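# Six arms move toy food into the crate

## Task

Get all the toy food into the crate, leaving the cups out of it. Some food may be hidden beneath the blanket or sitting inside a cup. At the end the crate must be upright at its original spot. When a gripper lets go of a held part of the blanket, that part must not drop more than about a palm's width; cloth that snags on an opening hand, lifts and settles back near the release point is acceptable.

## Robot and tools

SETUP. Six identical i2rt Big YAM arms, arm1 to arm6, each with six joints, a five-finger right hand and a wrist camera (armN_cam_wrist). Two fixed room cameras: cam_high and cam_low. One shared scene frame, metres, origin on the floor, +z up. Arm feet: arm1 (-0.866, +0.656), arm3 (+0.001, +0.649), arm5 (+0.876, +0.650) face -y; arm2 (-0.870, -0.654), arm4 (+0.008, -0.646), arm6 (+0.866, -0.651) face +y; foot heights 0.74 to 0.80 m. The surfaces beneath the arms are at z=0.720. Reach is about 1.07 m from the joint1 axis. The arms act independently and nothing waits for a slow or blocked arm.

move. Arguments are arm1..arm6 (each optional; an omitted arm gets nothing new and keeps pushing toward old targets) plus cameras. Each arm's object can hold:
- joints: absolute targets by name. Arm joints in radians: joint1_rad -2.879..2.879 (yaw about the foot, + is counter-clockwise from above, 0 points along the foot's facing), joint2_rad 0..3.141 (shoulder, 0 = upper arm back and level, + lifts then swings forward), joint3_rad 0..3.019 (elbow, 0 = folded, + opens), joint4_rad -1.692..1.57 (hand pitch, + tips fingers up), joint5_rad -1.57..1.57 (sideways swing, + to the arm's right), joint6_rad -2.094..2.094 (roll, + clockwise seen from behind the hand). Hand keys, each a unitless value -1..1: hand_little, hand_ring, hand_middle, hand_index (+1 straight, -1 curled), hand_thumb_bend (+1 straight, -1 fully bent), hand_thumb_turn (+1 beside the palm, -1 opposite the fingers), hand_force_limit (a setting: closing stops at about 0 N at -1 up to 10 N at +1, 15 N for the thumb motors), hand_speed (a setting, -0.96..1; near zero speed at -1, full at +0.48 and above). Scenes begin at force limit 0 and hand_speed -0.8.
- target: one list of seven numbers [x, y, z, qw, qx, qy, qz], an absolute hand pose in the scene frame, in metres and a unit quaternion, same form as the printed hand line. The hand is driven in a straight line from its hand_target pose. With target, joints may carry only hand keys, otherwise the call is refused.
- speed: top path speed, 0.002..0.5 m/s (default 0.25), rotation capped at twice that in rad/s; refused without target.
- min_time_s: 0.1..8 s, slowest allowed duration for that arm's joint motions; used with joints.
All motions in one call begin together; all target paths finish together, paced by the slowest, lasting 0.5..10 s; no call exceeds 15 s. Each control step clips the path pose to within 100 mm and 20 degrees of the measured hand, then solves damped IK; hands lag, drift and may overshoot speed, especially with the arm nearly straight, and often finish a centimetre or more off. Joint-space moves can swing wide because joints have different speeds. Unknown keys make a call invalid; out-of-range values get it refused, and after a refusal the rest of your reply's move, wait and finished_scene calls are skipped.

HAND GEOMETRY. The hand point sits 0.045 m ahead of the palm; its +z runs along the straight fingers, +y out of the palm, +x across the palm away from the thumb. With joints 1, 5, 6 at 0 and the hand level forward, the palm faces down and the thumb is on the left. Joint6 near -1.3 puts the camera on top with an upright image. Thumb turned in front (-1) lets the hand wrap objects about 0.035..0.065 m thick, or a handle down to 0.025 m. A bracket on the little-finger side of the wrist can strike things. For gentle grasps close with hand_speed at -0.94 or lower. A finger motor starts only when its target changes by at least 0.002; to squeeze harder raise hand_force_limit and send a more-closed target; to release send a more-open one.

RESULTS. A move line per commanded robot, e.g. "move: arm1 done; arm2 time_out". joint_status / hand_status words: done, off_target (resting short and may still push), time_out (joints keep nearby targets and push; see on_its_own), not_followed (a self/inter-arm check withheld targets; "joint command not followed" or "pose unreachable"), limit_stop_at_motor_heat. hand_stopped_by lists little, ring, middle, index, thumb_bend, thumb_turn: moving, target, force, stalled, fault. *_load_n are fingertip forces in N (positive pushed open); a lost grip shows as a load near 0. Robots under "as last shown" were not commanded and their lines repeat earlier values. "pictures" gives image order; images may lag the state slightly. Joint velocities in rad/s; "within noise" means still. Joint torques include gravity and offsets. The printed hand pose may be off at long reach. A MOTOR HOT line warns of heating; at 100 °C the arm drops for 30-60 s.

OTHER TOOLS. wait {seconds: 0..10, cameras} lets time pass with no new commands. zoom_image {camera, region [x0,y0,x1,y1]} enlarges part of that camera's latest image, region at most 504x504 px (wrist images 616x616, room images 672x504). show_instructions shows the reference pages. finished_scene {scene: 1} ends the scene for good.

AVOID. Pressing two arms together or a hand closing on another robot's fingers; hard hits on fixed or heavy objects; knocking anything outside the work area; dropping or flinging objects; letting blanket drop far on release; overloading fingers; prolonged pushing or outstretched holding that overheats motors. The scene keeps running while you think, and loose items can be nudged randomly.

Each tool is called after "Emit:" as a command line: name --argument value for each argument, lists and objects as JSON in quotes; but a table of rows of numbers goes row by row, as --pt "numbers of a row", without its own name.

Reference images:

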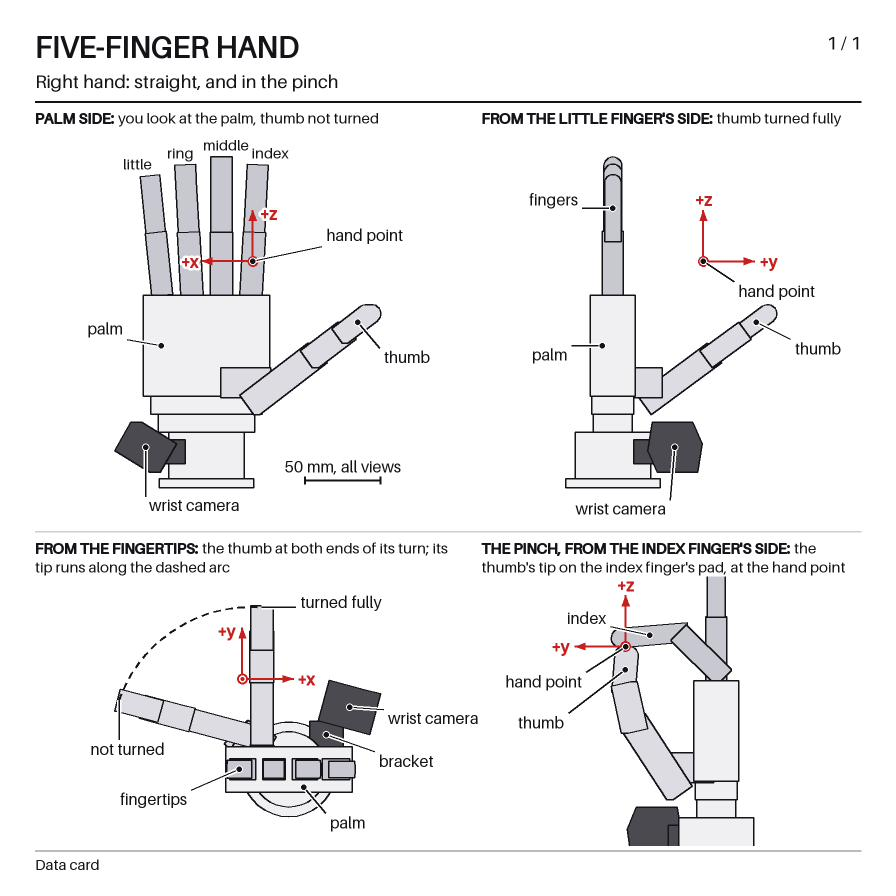

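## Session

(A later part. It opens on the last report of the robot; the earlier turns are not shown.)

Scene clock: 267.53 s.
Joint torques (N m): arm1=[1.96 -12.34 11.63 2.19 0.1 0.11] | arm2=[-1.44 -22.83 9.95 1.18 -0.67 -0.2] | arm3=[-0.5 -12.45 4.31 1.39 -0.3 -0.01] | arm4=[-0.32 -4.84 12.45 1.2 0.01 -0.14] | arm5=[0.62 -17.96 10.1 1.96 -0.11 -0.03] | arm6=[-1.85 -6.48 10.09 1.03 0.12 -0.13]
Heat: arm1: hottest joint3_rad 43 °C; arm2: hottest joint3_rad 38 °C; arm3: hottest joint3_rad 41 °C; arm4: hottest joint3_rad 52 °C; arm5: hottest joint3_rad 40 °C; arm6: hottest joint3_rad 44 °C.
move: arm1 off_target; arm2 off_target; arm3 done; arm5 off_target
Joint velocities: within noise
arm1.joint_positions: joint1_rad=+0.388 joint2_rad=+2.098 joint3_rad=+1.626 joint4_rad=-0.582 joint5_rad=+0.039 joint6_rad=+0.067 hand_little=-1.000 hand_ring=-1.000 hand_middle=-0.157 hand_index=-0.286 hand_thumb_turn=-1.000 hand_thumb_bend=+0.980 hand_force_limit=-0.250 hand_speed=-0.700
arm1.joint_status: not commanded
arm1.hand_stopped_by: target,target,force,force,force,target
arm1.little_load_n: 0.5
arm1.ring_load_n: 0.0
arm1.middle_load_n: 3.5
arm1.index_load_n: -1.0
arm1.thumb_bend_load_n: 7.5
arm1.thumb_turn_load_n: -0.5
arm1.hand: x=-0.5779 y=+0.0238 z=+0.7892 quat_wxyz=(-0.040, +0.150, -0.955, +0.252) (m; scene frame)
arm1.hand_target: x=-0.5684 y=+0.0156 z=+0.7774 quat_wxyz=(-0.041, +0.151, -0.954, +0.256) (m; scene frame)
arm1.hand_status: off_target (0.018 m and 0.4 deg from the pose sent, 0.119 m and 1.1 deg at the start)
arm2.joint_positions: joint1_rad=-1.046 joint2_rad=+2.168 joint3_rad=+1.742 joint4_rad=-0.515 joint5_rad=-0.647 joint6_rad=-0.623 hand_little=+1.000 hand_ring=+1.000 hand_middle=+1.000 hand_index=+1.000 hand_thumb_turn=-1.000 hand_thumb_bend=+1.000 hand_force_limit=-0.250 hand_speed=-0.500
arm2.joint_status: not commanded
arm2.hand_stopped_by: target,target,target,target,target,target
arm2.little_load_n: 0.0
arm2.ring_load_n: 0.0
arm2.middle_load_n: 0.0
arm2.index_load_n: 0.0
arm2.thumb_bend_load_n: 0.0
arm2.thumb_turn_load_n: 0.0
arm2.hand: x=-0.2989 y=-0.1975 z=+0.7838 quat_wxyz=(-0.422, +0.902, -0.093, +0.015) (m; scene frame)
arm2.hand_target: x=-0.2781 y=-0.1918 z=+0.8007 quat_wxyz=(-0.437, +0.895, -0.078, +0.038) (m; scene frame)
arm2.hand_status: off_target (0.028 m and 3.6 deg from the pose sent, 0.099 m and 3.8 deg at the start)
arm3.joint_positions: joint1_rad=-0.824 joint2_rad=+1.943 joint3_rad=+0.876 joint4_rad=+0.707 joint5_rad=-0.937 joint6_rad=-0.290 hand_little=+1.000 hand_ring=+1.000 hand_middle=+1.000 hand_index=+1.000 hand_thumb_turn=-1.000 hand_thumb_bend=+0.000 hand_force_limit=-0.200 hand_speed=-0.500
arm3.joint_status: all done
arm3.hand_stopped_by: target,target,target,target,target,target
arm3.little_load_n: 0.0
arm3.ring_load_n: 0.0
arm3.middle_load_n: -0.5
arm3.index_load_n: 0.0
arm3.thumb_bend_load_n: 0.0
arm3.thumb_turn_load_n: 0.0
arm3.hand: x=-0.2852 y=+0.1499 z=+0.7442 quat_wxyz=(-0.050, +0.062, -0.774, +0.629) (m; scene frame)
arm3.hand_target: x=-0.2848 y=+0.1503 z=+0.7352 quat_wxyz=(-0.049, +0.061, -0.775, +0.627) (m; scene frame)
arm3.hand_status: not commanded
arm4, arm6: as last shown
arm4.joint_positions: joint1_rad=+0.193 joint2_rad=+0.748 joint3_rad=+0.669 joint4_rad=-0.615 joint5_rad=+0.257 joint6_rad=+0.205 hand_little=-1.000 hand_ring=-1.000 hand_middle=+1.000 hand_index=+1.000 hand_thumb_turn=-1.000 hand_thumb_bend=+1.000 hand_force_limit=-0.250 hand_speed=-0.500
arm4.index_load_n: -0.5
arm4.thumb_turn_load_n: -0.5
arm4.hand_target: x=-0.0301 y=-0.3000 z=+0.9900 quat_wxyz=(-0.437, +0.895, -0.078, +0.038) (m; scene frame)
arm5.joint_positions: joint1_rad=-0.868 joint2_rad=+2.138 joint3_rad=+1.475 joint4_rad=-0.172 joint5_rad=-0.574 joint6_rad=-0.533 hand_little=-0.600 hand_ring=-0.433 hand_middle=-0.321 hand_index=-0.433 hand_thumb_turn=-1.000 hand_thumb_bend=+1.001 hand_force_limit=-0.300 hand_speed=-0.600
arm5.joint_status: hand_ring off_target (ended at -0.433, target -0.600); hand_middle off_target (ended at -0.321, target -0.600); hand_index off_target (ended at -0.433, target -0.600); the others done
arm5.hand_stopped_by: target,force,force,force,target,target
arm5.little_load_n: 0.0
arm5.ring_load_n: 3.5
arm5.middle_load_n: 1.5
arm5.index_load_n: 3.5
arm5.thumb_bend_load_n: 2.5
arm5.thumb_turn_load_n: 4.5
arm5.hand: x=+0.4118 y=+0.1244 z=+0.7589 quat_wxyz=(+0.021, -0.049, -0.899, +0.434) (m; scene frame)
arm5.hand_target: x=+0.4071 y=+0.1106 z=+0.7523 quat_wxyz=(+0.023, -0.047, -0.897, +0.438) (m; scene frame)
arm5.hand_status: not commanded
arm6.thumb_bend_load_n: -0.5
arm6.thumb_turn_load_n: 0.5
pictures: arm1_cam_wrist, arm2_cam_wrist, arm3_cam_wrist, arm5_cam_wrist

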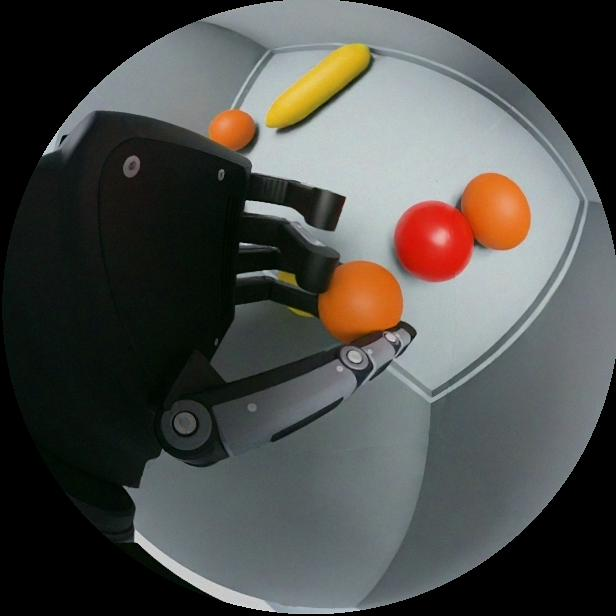

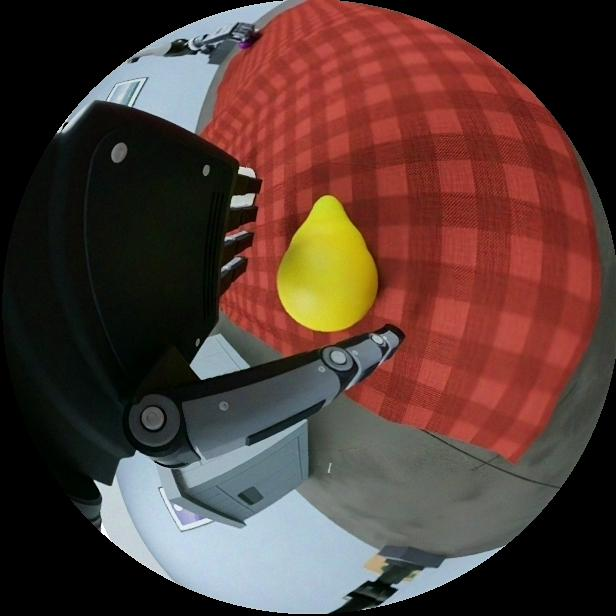

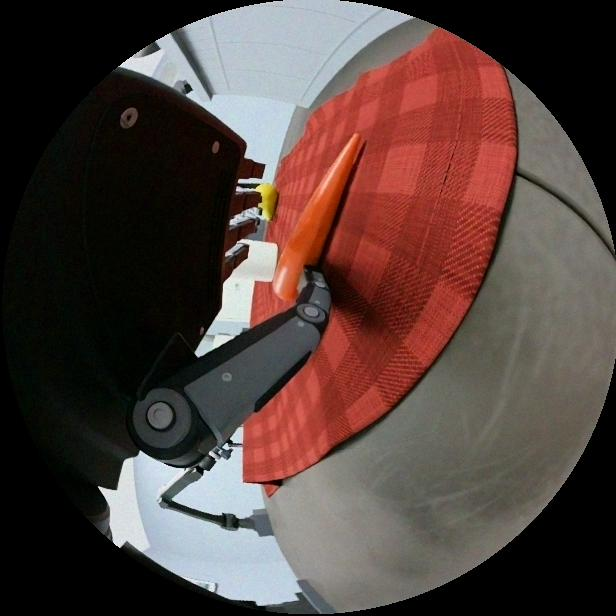

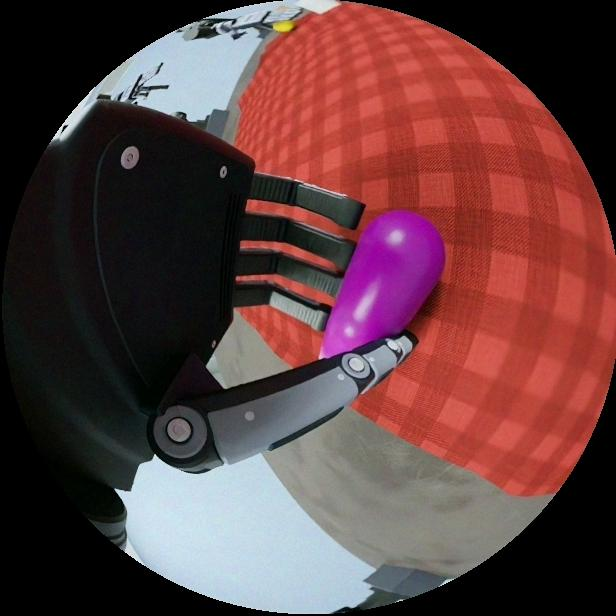

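Emit:
move --arm1 '{"joints":{"hand_speed":-0.5,"hand_index":1.0,"hand_middle":1.0,"hand_thumb_bend":1.0}}' --arm2 '{"target":[-0.277,-0.193,0.78,0.4367,-0.8953,0.0783,-0.0382],"speed":0.06}' --arm3 '{"target":[-0.27,0.24,0.87,0.0494,-0.061,0.7747,-0.6274],"speed":0.12}' --arm5 '{"joints":{"hand_speed":-0.7,"hand_force_limit":-0.2,"hand_thumb_bend":0.6}}' --cameras '["arm1_cam_wrist","arm2_cam_wrist","arm3_cam_wrist"]'

Scene clock: 269.90 s.
Joint torques (N m): arm1=[1.85 -14.51 11.08 1.88 0.04 0.11] | arm2=[-1.08 -21.95 8.68 1.26 -0.65 -0.2] | arm3=[-1.26 -8.88 5.76 0.08 -0.52 -0.03] | arm4=[-0.38 -4.84 12.44 1.18 0.01 -0.14] | arm5=[0.62 -17.9 10.1 1.96 -0.11 -0.03] | arm6=[-1.79 -6.59 10.13 1.03 0.12 -0.13]
Heat: arm1: hottest joint3_rad 43 °C; arm2: hottest joint3_rad 38 °C; arm3: hottest joint3_rad 41 °C; arm4: hottest joint3_rad 52 °C; arm5: hottest joint3_rad 40 °C; arm6: hottest joint3_rad 44 °C.
move: arm1 done; arm2 off_target; arm3 done; arm5 off_target
Joint velocities: within noise
arm1.joint_positions: joint1_rad=+0.388 joint2_rad=+2.125 joint3_rad=+1.631 joint4_rad=-0.575 joint5_rad=+0.040 joint6_rad=+0.067 hand_little=-1.000 hand_ring=-1.000 hand_middle=+1.000 hand_index=+1.000 hand_thumb_turn=-1.000 hand_thumb_bend=+1.000 hand_force_limit=-0.250 hand_speed=-0.500
arm1.joint_status: all done
arm1.hand_stopped_by: target,target,target,target,target,target
arm1.little_load_n: 0.0
arm1.ring_load_n: 0.0
arm1.middle_load_n: 0.0
arm1.index_load_n: 0.0
arm1.thumb_bend_load_n: 0.0
arm1.thumb_turn_load_n: 0.0
arm1.hand: x=-0.5782 y=+0.0239 z=+0.7737 quat_wxyz=(-0.038, +0.150, -0.957, +0.245) (m; scene frame)
arm1.hand_target: x=-0.5684 y=+0.0158 z=+0.7772 quat_wxyz=(-0.041, +0.151, -0.954, +0.256) (m; scene frame)
arm1.hand_status: not commanded
arm2.joint_positions: joint1_rad=-1.047 joint2_rad=+2.182 joint3_rad=+1.742 joint4_rad=-0.476 joint5_rad=-0.649 joint6_rad=-0.625 hand_little=+1.000 hand_ring=+1.000 hand_middle=+1.000 hand_index=+1.000 hand_thumb_turn=-1.000 hand_thumb_bend=+1.000 hand_force_limit=-0.250 hand_speed=-0.500
arm2.joint_status: not commanded
arm2.hand_stopped_by: target,target,target,target,target,target
arm2.little_load_n: 0.0
arm2.ring_load_n: 0.0
arm2.middle_load_n: 0.0
arm2.index_load_n: 0.0
arm2.thumb_bend_load_n: 0.0
arm2.thumb_turn_load_n: 0.0
arm2.hand: x=-0.2918 y=-0.1949 z=+0.7775 quat_wxyz=(-0.429, +0.899, -0.088, +0.025) (m; scene frame)
arm2.hand_target: x=-0.2775 y=-0.1933 z=+0.7802 quat_wxyz=(-0.437, +0.895, -0.078, +0.038) (m; scene frame)
arm2.hand_status: off_target (0.015 m and 2.1 deg from the pose sent, 0.023 m and 3.6 deg at the start)
arm3.joint_positions: joint1_rad=-0.952 joint2_rad=+1.483 joint3_rad=+0.758 joint4_rad=+0.308 joint5_rad=-1.057 joint6_rad=-0.381 hand_little=+1.000 hand_ring=+1.000 hand_middle=+1.000 hand_index=+1.000 hand_thumb_turn=-1.000 hand_thumb_bend=+0.000 hand_force_limit=-0.200 hand_speed=-0.500
arm3.joint_status: not commanded
arm3.hand_stopped_by: target,target,target,target,target,target
arm3.little_load_n: 0.0
arm3.ring_load_n: 0.0
arm3.middle_load_n: 0.0
arm3.index_load_n: 0.0
arm3.thumb_bend_load_n: 0.5
arm3.thumb_turn_load_n: 0.0
arm3.hand: x=-0.2713 y=+0.2356 z=+0.8776 quat_wxyz=(-0.044, +0.067, -0.770, +0.633) (m; scene frame)
arm3.hand_target: x=-0.2699 y=+0.2399 z=+0.8702 quat_wxyz=(-0.049, +0.061, -0.775, +0.628) (m; scene frame)
arm3.hand_status: done (0.009 m and 1.2 deg from the pose sent, 0.156 m and 0.2 deg at the start)
arm4, arm6: as last shown
arm4.index_load_n: 0.0
arm4.thumb_turn_load_n: 0.0
arm5.joint_positions: joint1_rad=-0.868 joint2_rad=+2.138 joint3_rad=+1.475 joint4_rad=-0.172 joint5_rad=-0.574 joint6_rad=-0.533 hand_little=-0.600 hand_ring=-0.433 hand_middle=-0.321 hand_index=-0.433 hand_thumb_turn=-1.000 hand_thumb_bend=+0.993 hand_force_limit=-0.200 hand_speed=-0.700
arm5.joint_status: hand_thumb_bend off_target (ended at +0.993, target +0.600); the others done
arm5.hand_stopped_by: target,force,force,force,force,target
arm5.little_load_n: 0.0
arm5.ring_load_n: 3.5
arm5.middle_load_n: 2.0
arm5.index_load_n: 3.5
arm5.thumb_bend_load_n: 8.0
arm5.thumb_turn_load_n: 5.0
arm5.hand: x=+0.4118 y=+0.1244 z=+0.7589 quat_wxyz=(+0.021, -0.049, -0.899, +0.434) (m; scene frame)
arm5.hand_target: x=+0.4071 y=+0.1106 z=+0.7523 quat_wxyz=(+0.023, -0.047, -0.897, +0.438) (m; scene frame)
arm5.hand_status: not commanded
arm6.ring_load_n: -0.5
arm6.thumb_bend_load_n: 0.0
arm6.thumb_turn_load_n: 0.0
pictures: arm1_cam_wrist, arm2_cam_wrist, arm3_cam_wrist

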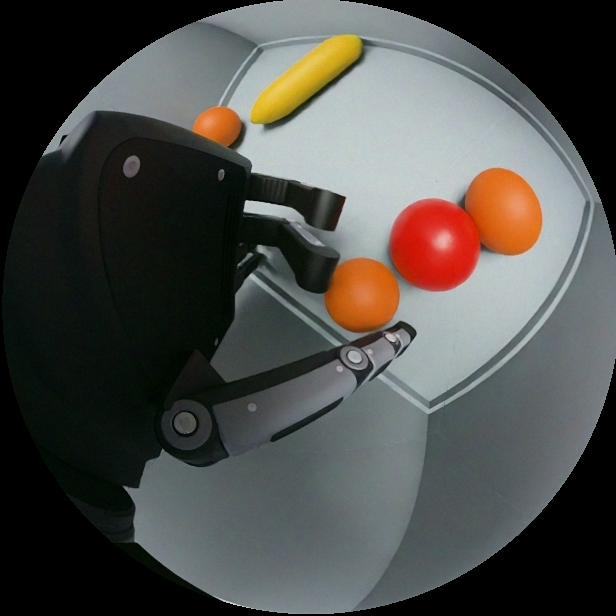

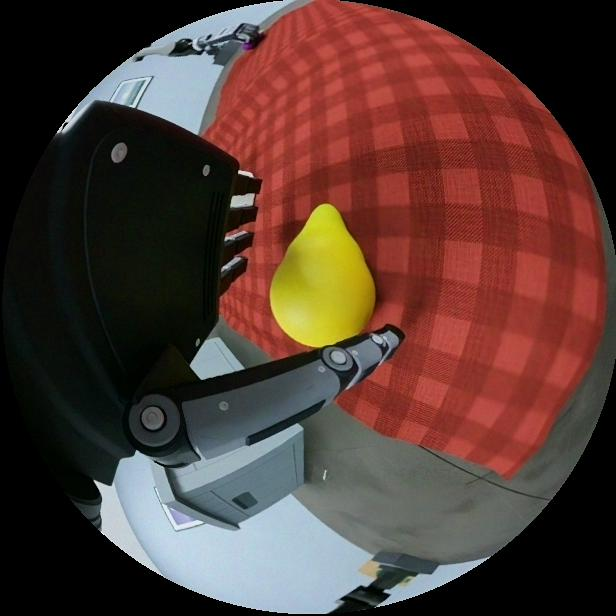

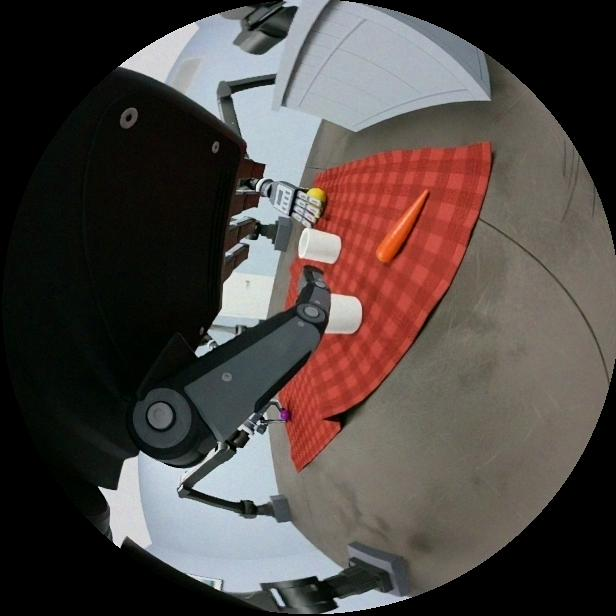

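Emit:
move --arm1 '{"target":[-0.585,0.015,1.12,0.0405,-0.1511,0.9540,-0.2556],"speed":0.25}' --arm2 '{"target":[-0.285,-0.193,0.855,0.4367,-0.8953,0.0783,-0.0382],"speed":0.15,"joints":{"hand_speed":-0.8,"hand_ring":-1.0,"hand_little":-1.0}}' --arm3 '{"target":[0.03,0.28,0.97,0.0494,-0.061,0.7747,-0.6274],"speed":0.28,"joints":{"hand_speed":-0.3,"hand_thumb_bend":1.0}}' --arm5 '{"target":[0.40,0.125,0.90,-0.0229,0.047,0.8975,-0.4378],"speed":0.12}' --cameras '["arm2_cam_wrist","arm5_cam_wrist","cam_high"]'

Scene clock: 274.87 s.
Joint torques (N m): arm1=[0.15 -15.97 13.57 1.03 -0.17 -0.03] | arm2=[-1.2 -24.41 10.17 0.29 -0.53 -0.13] | arm3=[-1.03 0.79 8.61 0.5 -0.04 0.1] | arm4=[-0.38 -4.78 12.44 1.18 0.01 -0.14] | arm5=[-0.97 -20.19 11.11 1.21 -0.34 -0.23] | arm6=[-1.79 -6.42 10.13 1.03 0.13 -0.14]
Heat: arm1: hottest joint3_rad 43 °C; arm2: hottest joint3_rad 38 °C; arm3: hottest joint3_rad 41 °C; arm4: hottest joint3_rad 52 °C; arm5: hottest joint3_rad 41 °C; arm6: hottest joint3_rad 44 °C.
move: arm1 off_target; arm2 off_target; arm3 done; arm5 off_target
Joint velocities: within noise
arm1.joint_positions: joint1_rad=+0.388 joint2_rad=+2.073 joint3_rad=+2.422 joint4_rad=-1.437 joint5_rad=+0.035 joint6_rad=+0.062 hand_little=-1.000 hand_ring=-1.000 hand_middle=+1.000 hand_index=+1.000 hand_thumb_turn=-1.000 hand_thumb_bend=+1.000 hand_force_limit=-0.250 hand_speed=-0.500
arm1.joint_status: not commanded
arm1.hand_stopped_by: target,target,target,target,target,target
arm1.little_load_n: 0.0
arm1.ring_load_n: 0.0
arm1.middle_load_n: 0.0
arm1.index_load_n: 0.0
arm1.thumb_bend_load_n: 0.0
arm1.thumb_turn_load_n: 0.0
arm1.hand: x=-0.5772 y=+0.0213 z=+1.0972 quat_wxyz=(-0.037, +0.153, -0.959, +0.236) (m; scene frame)
arm1.hand_target: x=-0.5851 y=+0.0158 z=+1.1198 quat_wxyz=(-0.040, +0.151, -0.954, +0.256) (m; scene frame)
arm1.hand_status: off_target (0.025 m and 2.3 deg from the pose sent, 0.346 m and 1.2 deg at the start)
arm2.joint_positions: joint1_rad=-1.047 joint2_rad=+2.118 joint3_rad=+1.768 joint4_rad=-0.588 joint5_rad=-0.649 joint6_rad=-0.625 hand_little=-1.000 hand_ring=-1.000 hand_middle=+1.000 hand_index=+1.000 hand_thumb_turn=-1.000 hand_thumb_bend=+1.000 hand_force_limit=-0.250 hand_speed=-0.800
arm2.joint_status: all done
arm2.hand_stopped_by: target,target,target,target,target,target
arm2.little_load_n: 0.0
arm2.ring_load_n: 0.0
arm2.middle_load_n: 0.0
arm2.index_load_n: 0.0
arm2.thumb_bend_load_n: 0.0
arm2.thumb_turn_load_n: 0.0
arm2.hand: x=-0.3004 y=-0.1999 z=+0.8237 quat_wxyz=(-0.423, +0.902, -0.092, +0.016) (m; scene frame)
arm2.hand_target: x=-0.2863 y=-0.1936 z=+0.8553 quat_wxyz=(-0.437, +0.895, -0.078, +0.038) (m; scene frame)
arm2.hand_status: off_target (0.036 m and 3.4 deg from the pose sent, 0.078 m and 2.1 deg at the start)
arm3.joint_positions: joint1_rad=-0.163 joint2_rad=+0.617 joint3_rad=+0.453 joint4_rad=-0.040 joint5_rad=-0.303 joint6_rad=-0.070 hand_little=+1.000 hand_ring=+1.000 hand_middle=+1.000 hand_index=+1.000 hand_thumb_turn=-1.000 hand_thumb_bend=+1.000 hand_force_limit=-0.200 hand_speed=-0.300
arm3.joint_status: all done
arm3.hand_stopped_by: target,target,target,target,target,target
arm3.little_load_n: 0.0
arm3.ring_load_n: 0.0
arm3.middle_load_n: -0.5
arm3.index_load_n: 0.0
arm3.thumb_bend_load_n: 0.0
arm3.thumb_turn_load_n: 0.0
arm3.hand: x=+0.0308 y=+0.2788 z=+0.9743 quat_wxyz=(-0.047, +0.067, -0.769, +0.635) (m; scene frame)
arm3.hand_target: x=+0.0300 y=+0.2800 z=+0.9701 quat_wxyz=(-0.049, +0.061, -0.775, +0.628) (m; scene frame)
arm3.hand_status: done (0.005 m and 1.3 deg from the pose sent, 0.318 m and 1.2 deg at the start)
arm4, arm6: as last shown
arm4.ring_load_n: 0.5
arm5.joint_positions: joint1_rad=-0.871 joint2_rad=+1.972 joint3_rad=+1.577 joint4_rad=-0.465 joint5_rad=-0.585 joint6_rad=-0.536 hand_little=-0.600 hand_ring=-0.433 hand_middle=-0.321 hand_index=-0.433 hand_thumb_turn=-1.000 hand_thumb_bend=+0.993 hand_force_limit=-0.200 hand_speed=-0.700
arm5.joint_status: not commanded
arm5.hand_stopped_by: target,force,force,force,force,target
arm5.little_load_n: 0.0
arm5.ring_load_n: 4.0
arm5.middle_load_n: 2.0
arm5.index_load_n: 3.5
arm5.thumb_bend_load_n: 7.5
arm5.thumb_turn_load_n: 4.5
arm5.hand: x=+0.4152 y=+0.1277 z=+0.8843 quat_wxyz=(+0.011, -0.051, -0.902, +0.429) (m; scene frame)
arm5.hand_target: x=+0.4005 y=+0.1254 z=+0.9003 quat_wxyz=(+0.023, -0.047, -0.897, +0.438) (m; scene frame)
arm5.hand_status: off_target (0.022 m and 1.8 deg from the pose sent, 0.142 m and 0.6 deg at the start)
arm6.ring_load_n: 0.0
pictures: arm2_cam_wrist, arm5_cam_wrist, cam_high

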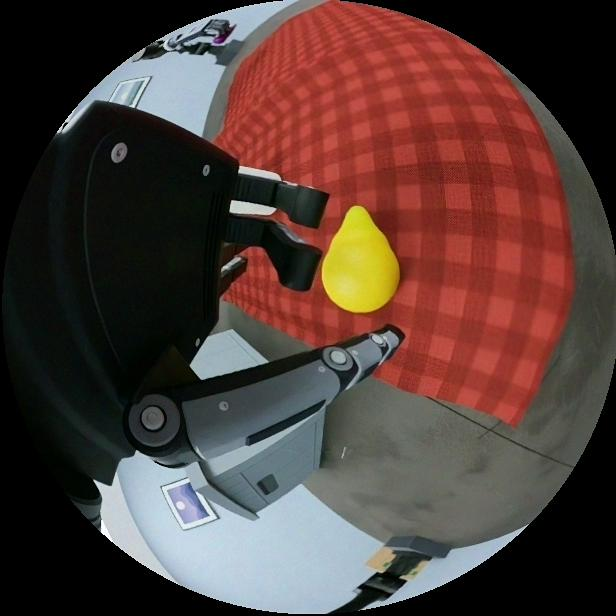

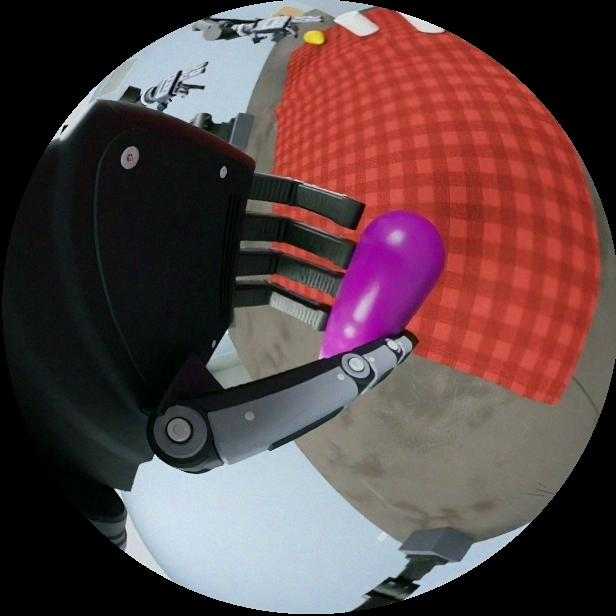

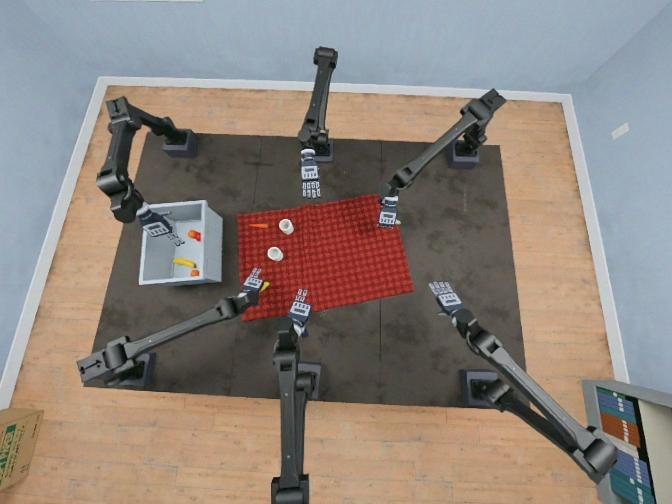

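Emit:
move --arm1 '{"target":[-0.285,0.18,0.90,0.0494,-0.061,0.7747,-0.6274],"speed":0.25,"joints":{"hand_speed":-0.2,"hand_little":1.0,"hand_ring":1.0,"hand_thumb_bend":0.0}}' --arm2 '{"target":[-0.281,-0.193,0.773,0.4367,-0.8953,0.0783,-0.0382],"speed":0.1}' --arm5 '{"target":[0.20,0.115,0.895,-0.0229,0.047,0.8975,-0.4378],"speed":0.2}' --cameras '["arm1_cam_wrist","arm2_cam_wrist","arm5_cam_wrist"]'

Scene clock: 277.97 s.
Joint torques (N m): arm1=[0.97 -14.56 8.87 2.99 0.24 -0.04] | arm2=[-1.38 -22.36 6.67 1.31 -0.59 -0.16] | arm3=[-1.55 0.26 8.68 0.29 -0.05 0.06] | arm4=[-0.32 -4.84 12.44 1.17 0.01 -0.14] | arm5=[-0.5 -24.18 12.15 1.18 -0.4 -0.26] | arm6=[-1.79 -6.53 10.1 1.03 0.12 -0.13]
Heat: arm1: hottest joint3_rad 43 °C; arm2: hottest joint3_rad 38 °C; arm3: hottest joint3_rad 41 °C; arm4: hottest joint3_rad 53 °C; arm5: hottest joint3_rad 41 °C; arm6: hottest joint3_rad 44 °C.
move: arm1 off_target; arm2 done; arm5 off_target
Joint velocities: within noise
arm1.joint_positions: joint1_rad=+1.047 joint2_rad=+1.986 joint3_rad=+1.312 joint4_rad=+0.313 joint5_rad=+0.857 joint6_rad=+0.258 hand_little=+1.000 hand_ring=+1.000 hand_middle=+1.000 hand_index=+1.000 hand_thumb_turn=-1.000 hand_thumb_bend=+0.000 hand_force_limit=-0.250 hand_speed=-0.200
arm1.joint_status: all done
arm1.hand_stopped_by: target,target,target,target,target,target
arm1.little_load_n: 0.0
arm1.ring_load_n: 0.0
arm1.middle_load_n: 0.0
arm1.index_load_n: 0.0
arm1.thumb_bend_load_n: 0.0
arm1.thumb_turn_load_n: 0.0
arm1.hand: x=-0.2861 y=+0.1851 z=+0.8838 quat_wxyz=(-0.043, +0.069, -0.782, +0.618) (m; scene frame)
arm1.hand_target: x=-0.2851 y=+0.1802 z=+0.9000 quat_wxyz=(-0.049, +0.061, -0.775, +0.627) (m; scene frame)
arm1.hand_status: off_target (0.017 m and 1.8 deg from the pose sent, 0.387 m and 51.1 deg at the start)
arm2.joint_positions: joint1_rad=-1.047 joint2_rad=+2.186 joint3_rad=+1.749 joint4_rad=-0.454 joint5_rad=-0.649 joint6_rad=-0.625 hand_little=-1.000 hand_ring=-1.000 hand_middle=+1.000 hand_index=+1.000 hand_thumb_turn=-1.000 hand_thumb_bend=+1.000 hand_force_limit=-0.250 hand_speed=-0.800
arm2.joint_status: not commanded
arm2.hand_stopped_by: target,target,target,target,target,target
arm2.little_load_n: 0.0
arm2.ring_load_n: 0.0
arm2.middle_load_n: 0.0
arm2.index_load_n: 0.0
arm2.thumb_bend_load_n: 0.0
arm2.thumb_turn_load_n: 0.0
arm2.hand: x=-0.2854 y=-0.1912 z=+0.7802 quat_wxyz=(-0.435, +0.896, -0.083, +0.034) (m; scene frame)
arm2.hand_target: x=-0.2812 y=-0.1930 z=+0.7730 quat_wxyz=(-0.437, +0.895, -0.078, +0.038) (m; scene frame)
arm2.hand_status: done (0.009 m and 0.7 deg from the pose sent, 0.055 m and 3.4 deg at the start)
arm3, arm4, arm6: as last shown
arm3.middle_load_n: 0.0
arm4.ring_load_n: 0.0
arm5.joint_positions: joint1_rad=-1.025 joint2_rad=+2.597 joint3_rad=+2.762 joint4_rad=-1.068 joint5_rad=-0.679 joint6_rad=-0.670 hand_little=-0.600 hand_ring=-0.433 hand_middle=-0.321 hand_index=-0.433 hand_thumb_turn=-1.000 hand_thumb_bend=+0.993 hand_force_limit=-0.200 hand_speed=-0.700
arm5.joint_status: not commanded
arm5.hand_stopped_by: target,force,force,force,force,target
arm5.little_load_n: 0.5
arm5.ring_load_n: 4.0
arm5.middle_load_n: 2.0
arm5.index_load_n: 3.5
arm5.thumb_bend_load_n: 7.5
arm5.thumb_turn_load_n: 4.5
arm5.hand: x=+0.2068 y=+0.1146 z=+0.9106 quat_wxyz=(+0.025, -0.050, -0.896, +0.441) (m; scene frame)
arm5.hand_target: x=+0.2009 y=+0.1155 z=+0.8949 quat_wxyz=(+0.025, -0.047, -0.897, +0.439) (m; scene frame)
arm5.hand_status: off_target (0.017 m and 0.5 deg from the pose sent, 0.216 m and 1.9 deg at the start)
pictures: arm1_cam_wrist, arm2_cam_wrist, arm5_cam_wrist

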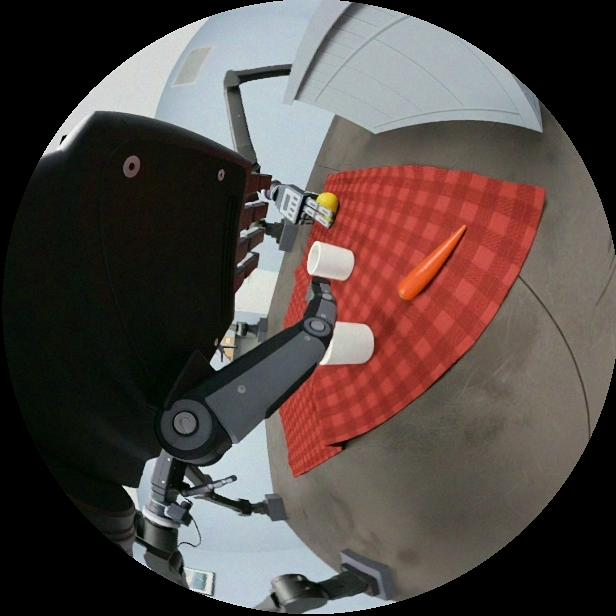

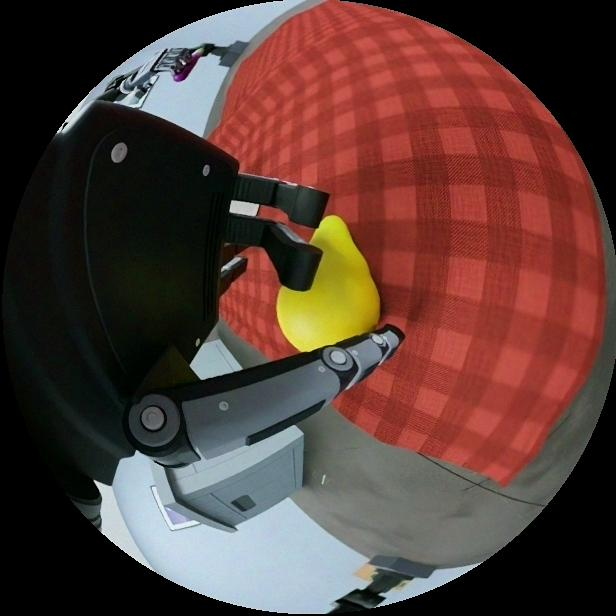

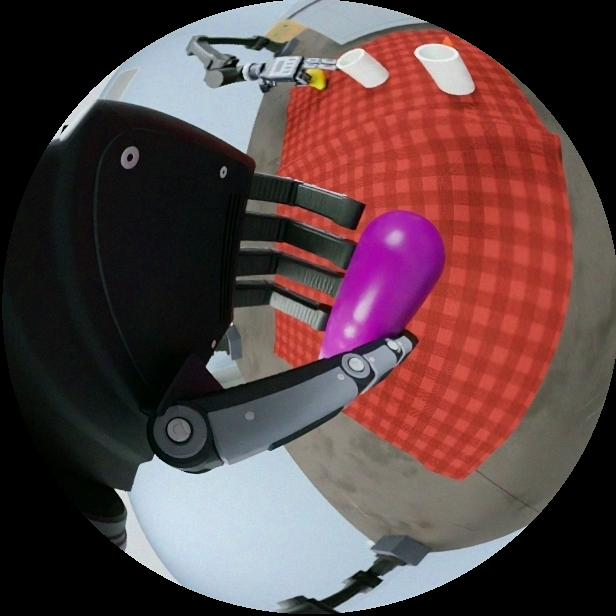

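Emit:
move --arm2 '{"target":[-0.298,-0.193,0.757,0.4367,-0.8953,0.0783,-0.0382],"speed":0.06}' --arm5 '{"target":[0.205,0.10,0.745,-0.0229,0.047,0.8975,-0.4378],"speed":0.15}' --cameras '["arm1_cam_wrist","arm2_cam_wrist","arm5_cam_wrist"]'

Scene clock: 280.53 s.
Joint torques (N m): arm1=[0.97 -14.56 8.87 3 0.24 -0.03] | arm2=[-0.26 -22.77 5.49 0.91 -0.26 -0.06] | arm3=[-1.85 -0.15 8.79 0.61 -0.06 0.1] | arm4=[-0.38 -4.84 12.42 1.17 0 -0.14] | arm5=[0.67 -25.17 10.14 1.69 -0.2 -0.07] | arm6=[-1.73 -6.53 10.11 1.03 0.12 -0.13]
Heat: arm1: hottest joint3_rad 43 °C; arm2: hottest joint3_rad 38 °C; arm3: hottest joint3_rad 41 °C; arm4: hottest joint3_rad 53 °C; arm5: hottest joint3_rad 41 °C; arm6: hottest joint3_rad 44 °C.
move: arm2 off_target; arm5 off_target
Joint velocities: within noise
arm1, arm3, arm4, arm6: as last shown
arm1.ring_load_n: -0.5
arm2.joint_positions: joint1_rad=-1.048 joint2_rad=+2.176 joint3_rad=+1.687 joint4_rad=-0.375 joint5_rad=-0.649 joint6_rad=-0.625 hand_little=-1.000 hand_ring=-1.000 hand_middle=+1.000 hand_index=+1.000 hand_thumb_turn=-1.000 hand_thumb_bend=+1.000 hand_force_limit=-0.250 hand_speed=-0.800
arm2.joint_status: not commanded
arm2.hand_stopped_by: target,target,target,target,target,target
arm2.little_load_n: 0.0
arm2.ring_load_n: -1.5
arm2.middle_load_n: 0.0
arm2.index_load_n: 0.0
arm2.thumb_bend_load_n: 0.0
arm2.thumb_turn_load_n: 0.0
arm2.hand: x=-0.2900 y=-0.1942 z=+0.7674 quat_wxyz=(-0.442, +0.892, -0.078, +0.044) (m; scene frame)
arm2.hand_target: x=-0.2979 y=-0.1930 z=+0.7572 quat_wxyz=(-0.437, +0.895, -0.078, +0.038) (m; scene frame)
arm2.hand_status: off_target (0.013 m and 1.0 deg from the pose sent, 0.027 m and 0.7 deg at the start)
arm3.thumb_bend_load_n: 0.5
arm4.thumb_turn_load_n: 0.5
arm5.joint_positions: joint1_rad=-1.022 joint2_rad=+2.651 joint3_rad=+2.478 joint4_rad=-0.724 joint5_rad=-0.673 joint6_rad=-0.671 hand_little=-0.600 hand_ring=-0.433 hand_middle=-0.321 hand_index=-0.433 hand_thumb_turn=-1.000 hand_thumb_bend=+0.993 hand_force_limit=-0.200 hand_speed=-0.700
arm5.joint_status: not commanded
arm5.hand_stopped_by: target,force,force,force,force,target
arm5.little_load_n: 0.5
arm5.ring_load_n: 4.0
arm5.middle_load_n: 2.0
arm5.index_load_n: 3.5
arm5.thumb_bend_load_n: 8.0
arm5.thumb_turn_load_n: 4.5
arm5.hand: x=+0.2006 y=+0.1089 z=+0.7627 quat_wxyz=(+0.029, -0.048, -0.896, +0.440) (m; scene frame)
arm5.hand_target: x=+0.2057 y=+0.1006 z=+0.7452 quat_wxyz=(+0.023, -0.047, -0.897, +0.438) (m; scene frame)
arm5.hand_status: off_target (0.020 m and 0.7 deg from the pose sent, 0.166 m and 0.5 deg at the start)
pictures: arm1_cam_wrist, arm2_cam_wrist, arm5_cam_wrist

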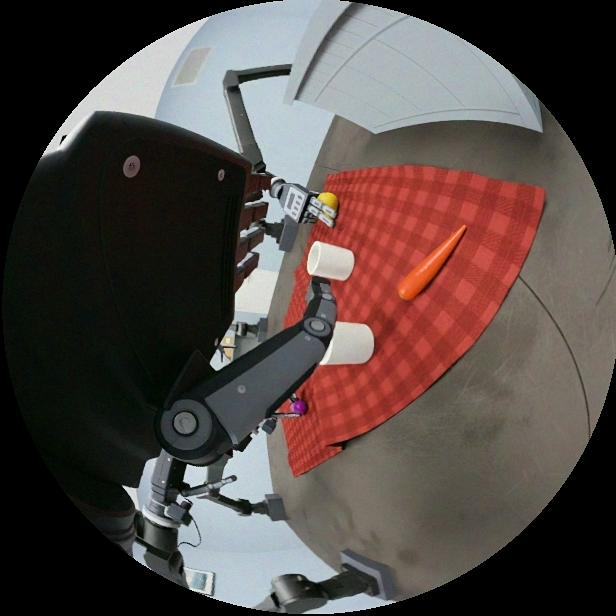

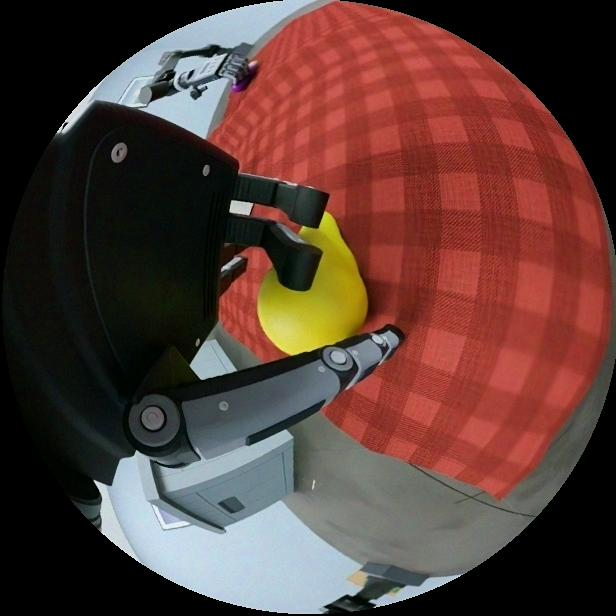

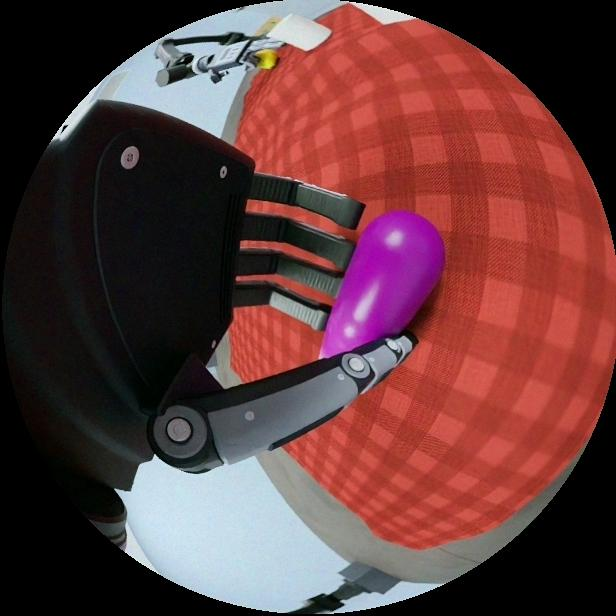

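Emit:
move --arm1 '{"target":[-0.285,0.17,0.805,0.0494,-0.061,0.7747,-0.6274],"speed":0.12}' --arm2 '{"target":[-0.313,-0.176,0.757,0.4367,-0.8953,0.0783,-0.0382],"speed":0.06}' --arm5 '{"joints":{"hand_speed":-0.5,"hand_index":1.0,"hand_middle":1.0,"hand_ring":1.0,"hand_little":1.0,"hand_thumb_bend":1.0}}' --cameras '["arm1_cam_wrist","arm2_cam_wrist","arm5_cam_wrist","cam_high"]'

Emit:
zoom_image --camera "cam_high" --region '[220, 190, 340, 310]'

Scene clock: 282.77 s.
Joint torques (N m): arm1=[-0.09 -14.45 7.69 3.02 -0.02 -0.04] | arm2=[-0.03 -22.12 5.41 1.01 -0.28 0.15] | arm3=[-1.32 0.5 8.7 0.62 -0.01 0.07] | arm4=[-0.32 -4.78 12.44 1.17 0.01 -0.14] | arm5=[0.62 -25.35 10.21 1.65 -0.22 -0.07] | arm6=[-1.79 -6.42 10.14 1.03 0.12 -0.14]
Heat: arm1: hottest joint3_rad 43 °C; arm2: hottest joint3_rad 38 °C; arm3: hottest joint3_rad 41 °C; arm4: hottest joint3_rad 53 °C; arm5: hottest joint3_rad 41 °C; arm6: hottest joint3_rad 44 °C.
move: arm1 off_target; arm2 off_target; arm5 done
Joint velocities: within noise
arm1.joint_positions: joint1_rad=+1.044 joint2_rad=+2.153 joint3_rad=+1.303 joint4_rad=+0.506 joint5_rad=+0.851 joint6_rad=+0.251 hand_little=+1.000 hand_ring=+1.000 hand_middle=+1.000 hand_index=+1.000 hand_thumb_turn=-1.000 hand_thumb_bend=+0.000 hand_force_limit=-0.250 hand_speed=-0.200
arm1.joint_status: not commanded
arm1.hand_stopped_by: target,target,target,target,target,target
arm1.little_load_n: 0.0
arm1.ring_load_n: 0.0
arm1.middle_load_n: 0.0
arm1.index_load_n: -0.5
arm1.thumb_bend_load_n: 0.0
arm1.thumb_turn_load_n: 0.0
arm1.hand: x=-0.2812 y=+0.1814 z=+0.7979 quat_wxyz=(-0.048, +0.069, -0.779, +0.621) (m; scene frame)
arm1.hand_target: x=-0.2852 y=+0.1702 z=+0.8050 quat_wxyz=(-0.049, +0.061, -0.775, +0.627) (m; scene frame)
arm1.hand_status: off_target (0.014 m and 1.3 deg from the pose sent, 0.080 m and 1.8 deg at the start)
arm2.joint_positions: joint1_rad=-1.019 joint2_rad=+2.164 joint3_rad=+1.665 joint4_rad=-0.348 joint5_rad=-0.627 joint6_rad=-0.614 hand_little=-1.000 hand_ring=-1.000 hand_middle=+1.000 hand_index=+1.000 hand_thumb_turn=-1.000 hand_thumb_bend=+1.000 hand_force_limit=-0.250 hand_speed=-0.800
arm2.joint_status: not commanded
arm2.hand_stopped_by: target,target,target,target,target,target
arm2.little_load_n: 0.0
arm2.ring_load_n: -1.0
arm2.middle_load_n: 0.0
arm2.index_load_n: 0.0
arm2.thumb_bend_load_n: 0.0
arm2.thumb_turn_load_n: 0.0
arm2.hand: x=-0.3019 y=-0.1804 z=+0.7676 quat_wxyz=(-0.441, +0.893, -0.072, +0.049) (m; scene frame)
arm2.hand_target: x=-0.3130 y=-0.1762 z=+0.7570 quat_wxyz=(-0.437, +0.895, -0.078, +0.038) (m; scene frame)
arm2.hand_status: off_target (0.016 m and 1.6 deg from the pose sent, 0.031 m and 1.0 deg at the start)
arm3, arm4, arm6: as last shown
arm3.thumb_bend_load_n: 0.0
arm4.thumb_turn_load_n: 0.0
arm5.joint_positions: joint1_rad=-1.020 joint2_rad=+2.652 joint3_rad=+2.478 joint4_rad=-0.724 joint5_rad=-0.673 joint6_rad=-0.671 hand_little=+1.000 hand_ring=+1.000 hand_middle=+1.000 hand_index=+1.000 hand_thumb_turn=-1.000 hand_thumb_bend=+1.000 hand_force_limit=-0.200 hand_speed=-0.500
arm5.joint_status: all done
arm5.hand_stopped_by: target,target,target,target,target,target
arm5.little_load_n: 0.0
arm5.ring_load_n: 0.0
arm5.middle_load_n: 0.0
arm5.index_load_n: -0.5
arm5.thumb_bend_load_n: 0.0
arm5.thumb_turn_load_n: 0.0
arm5.hand: x=+0.2016 y=+0.1079 z=+0.7617 quat_wxyz=(+0.028, -0.047, -0.896, +0.440) (m; scene frame)
arm5.hand_target: x=+0.2057 y=+0.1006 z=+0.7450 quat_wxyz=(+0.023, -0.047, -0.898, +0.438) (m; scene frame)
arm5.hand_status: not commanded
pictures: arm1_cam_wrist, arm2_cam_wrist, arm5_cam_wrist, cam_high

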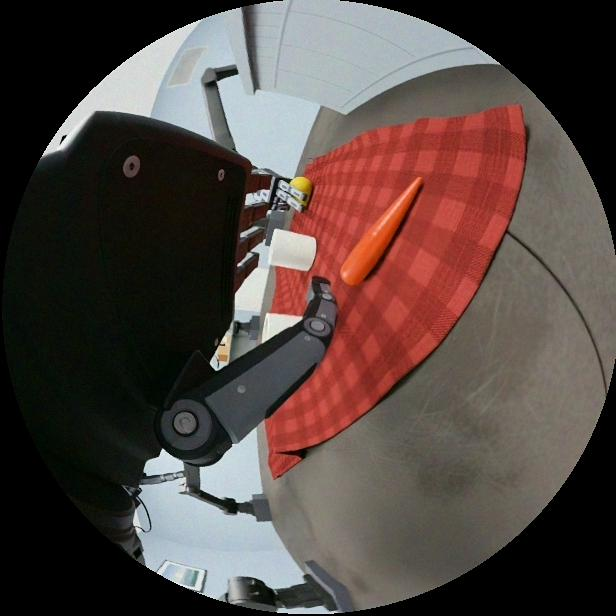

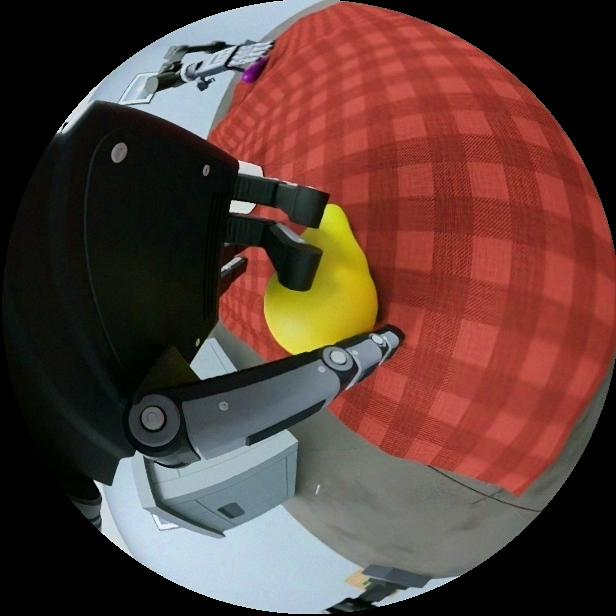

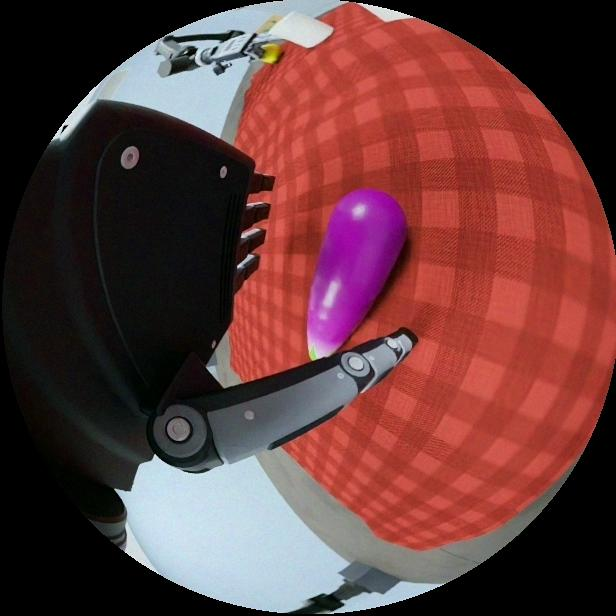

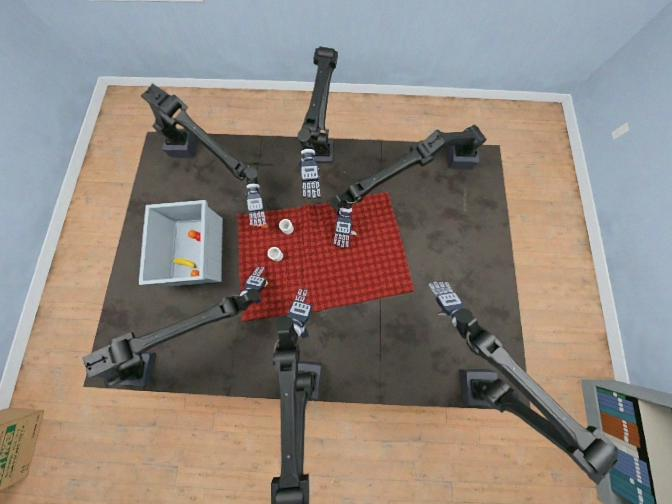

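Scaled by 4.200 from the camera's 672x504 image, which has a finer 960x720 frame.

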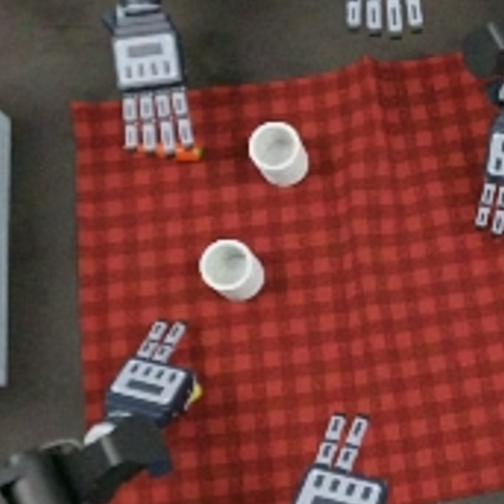

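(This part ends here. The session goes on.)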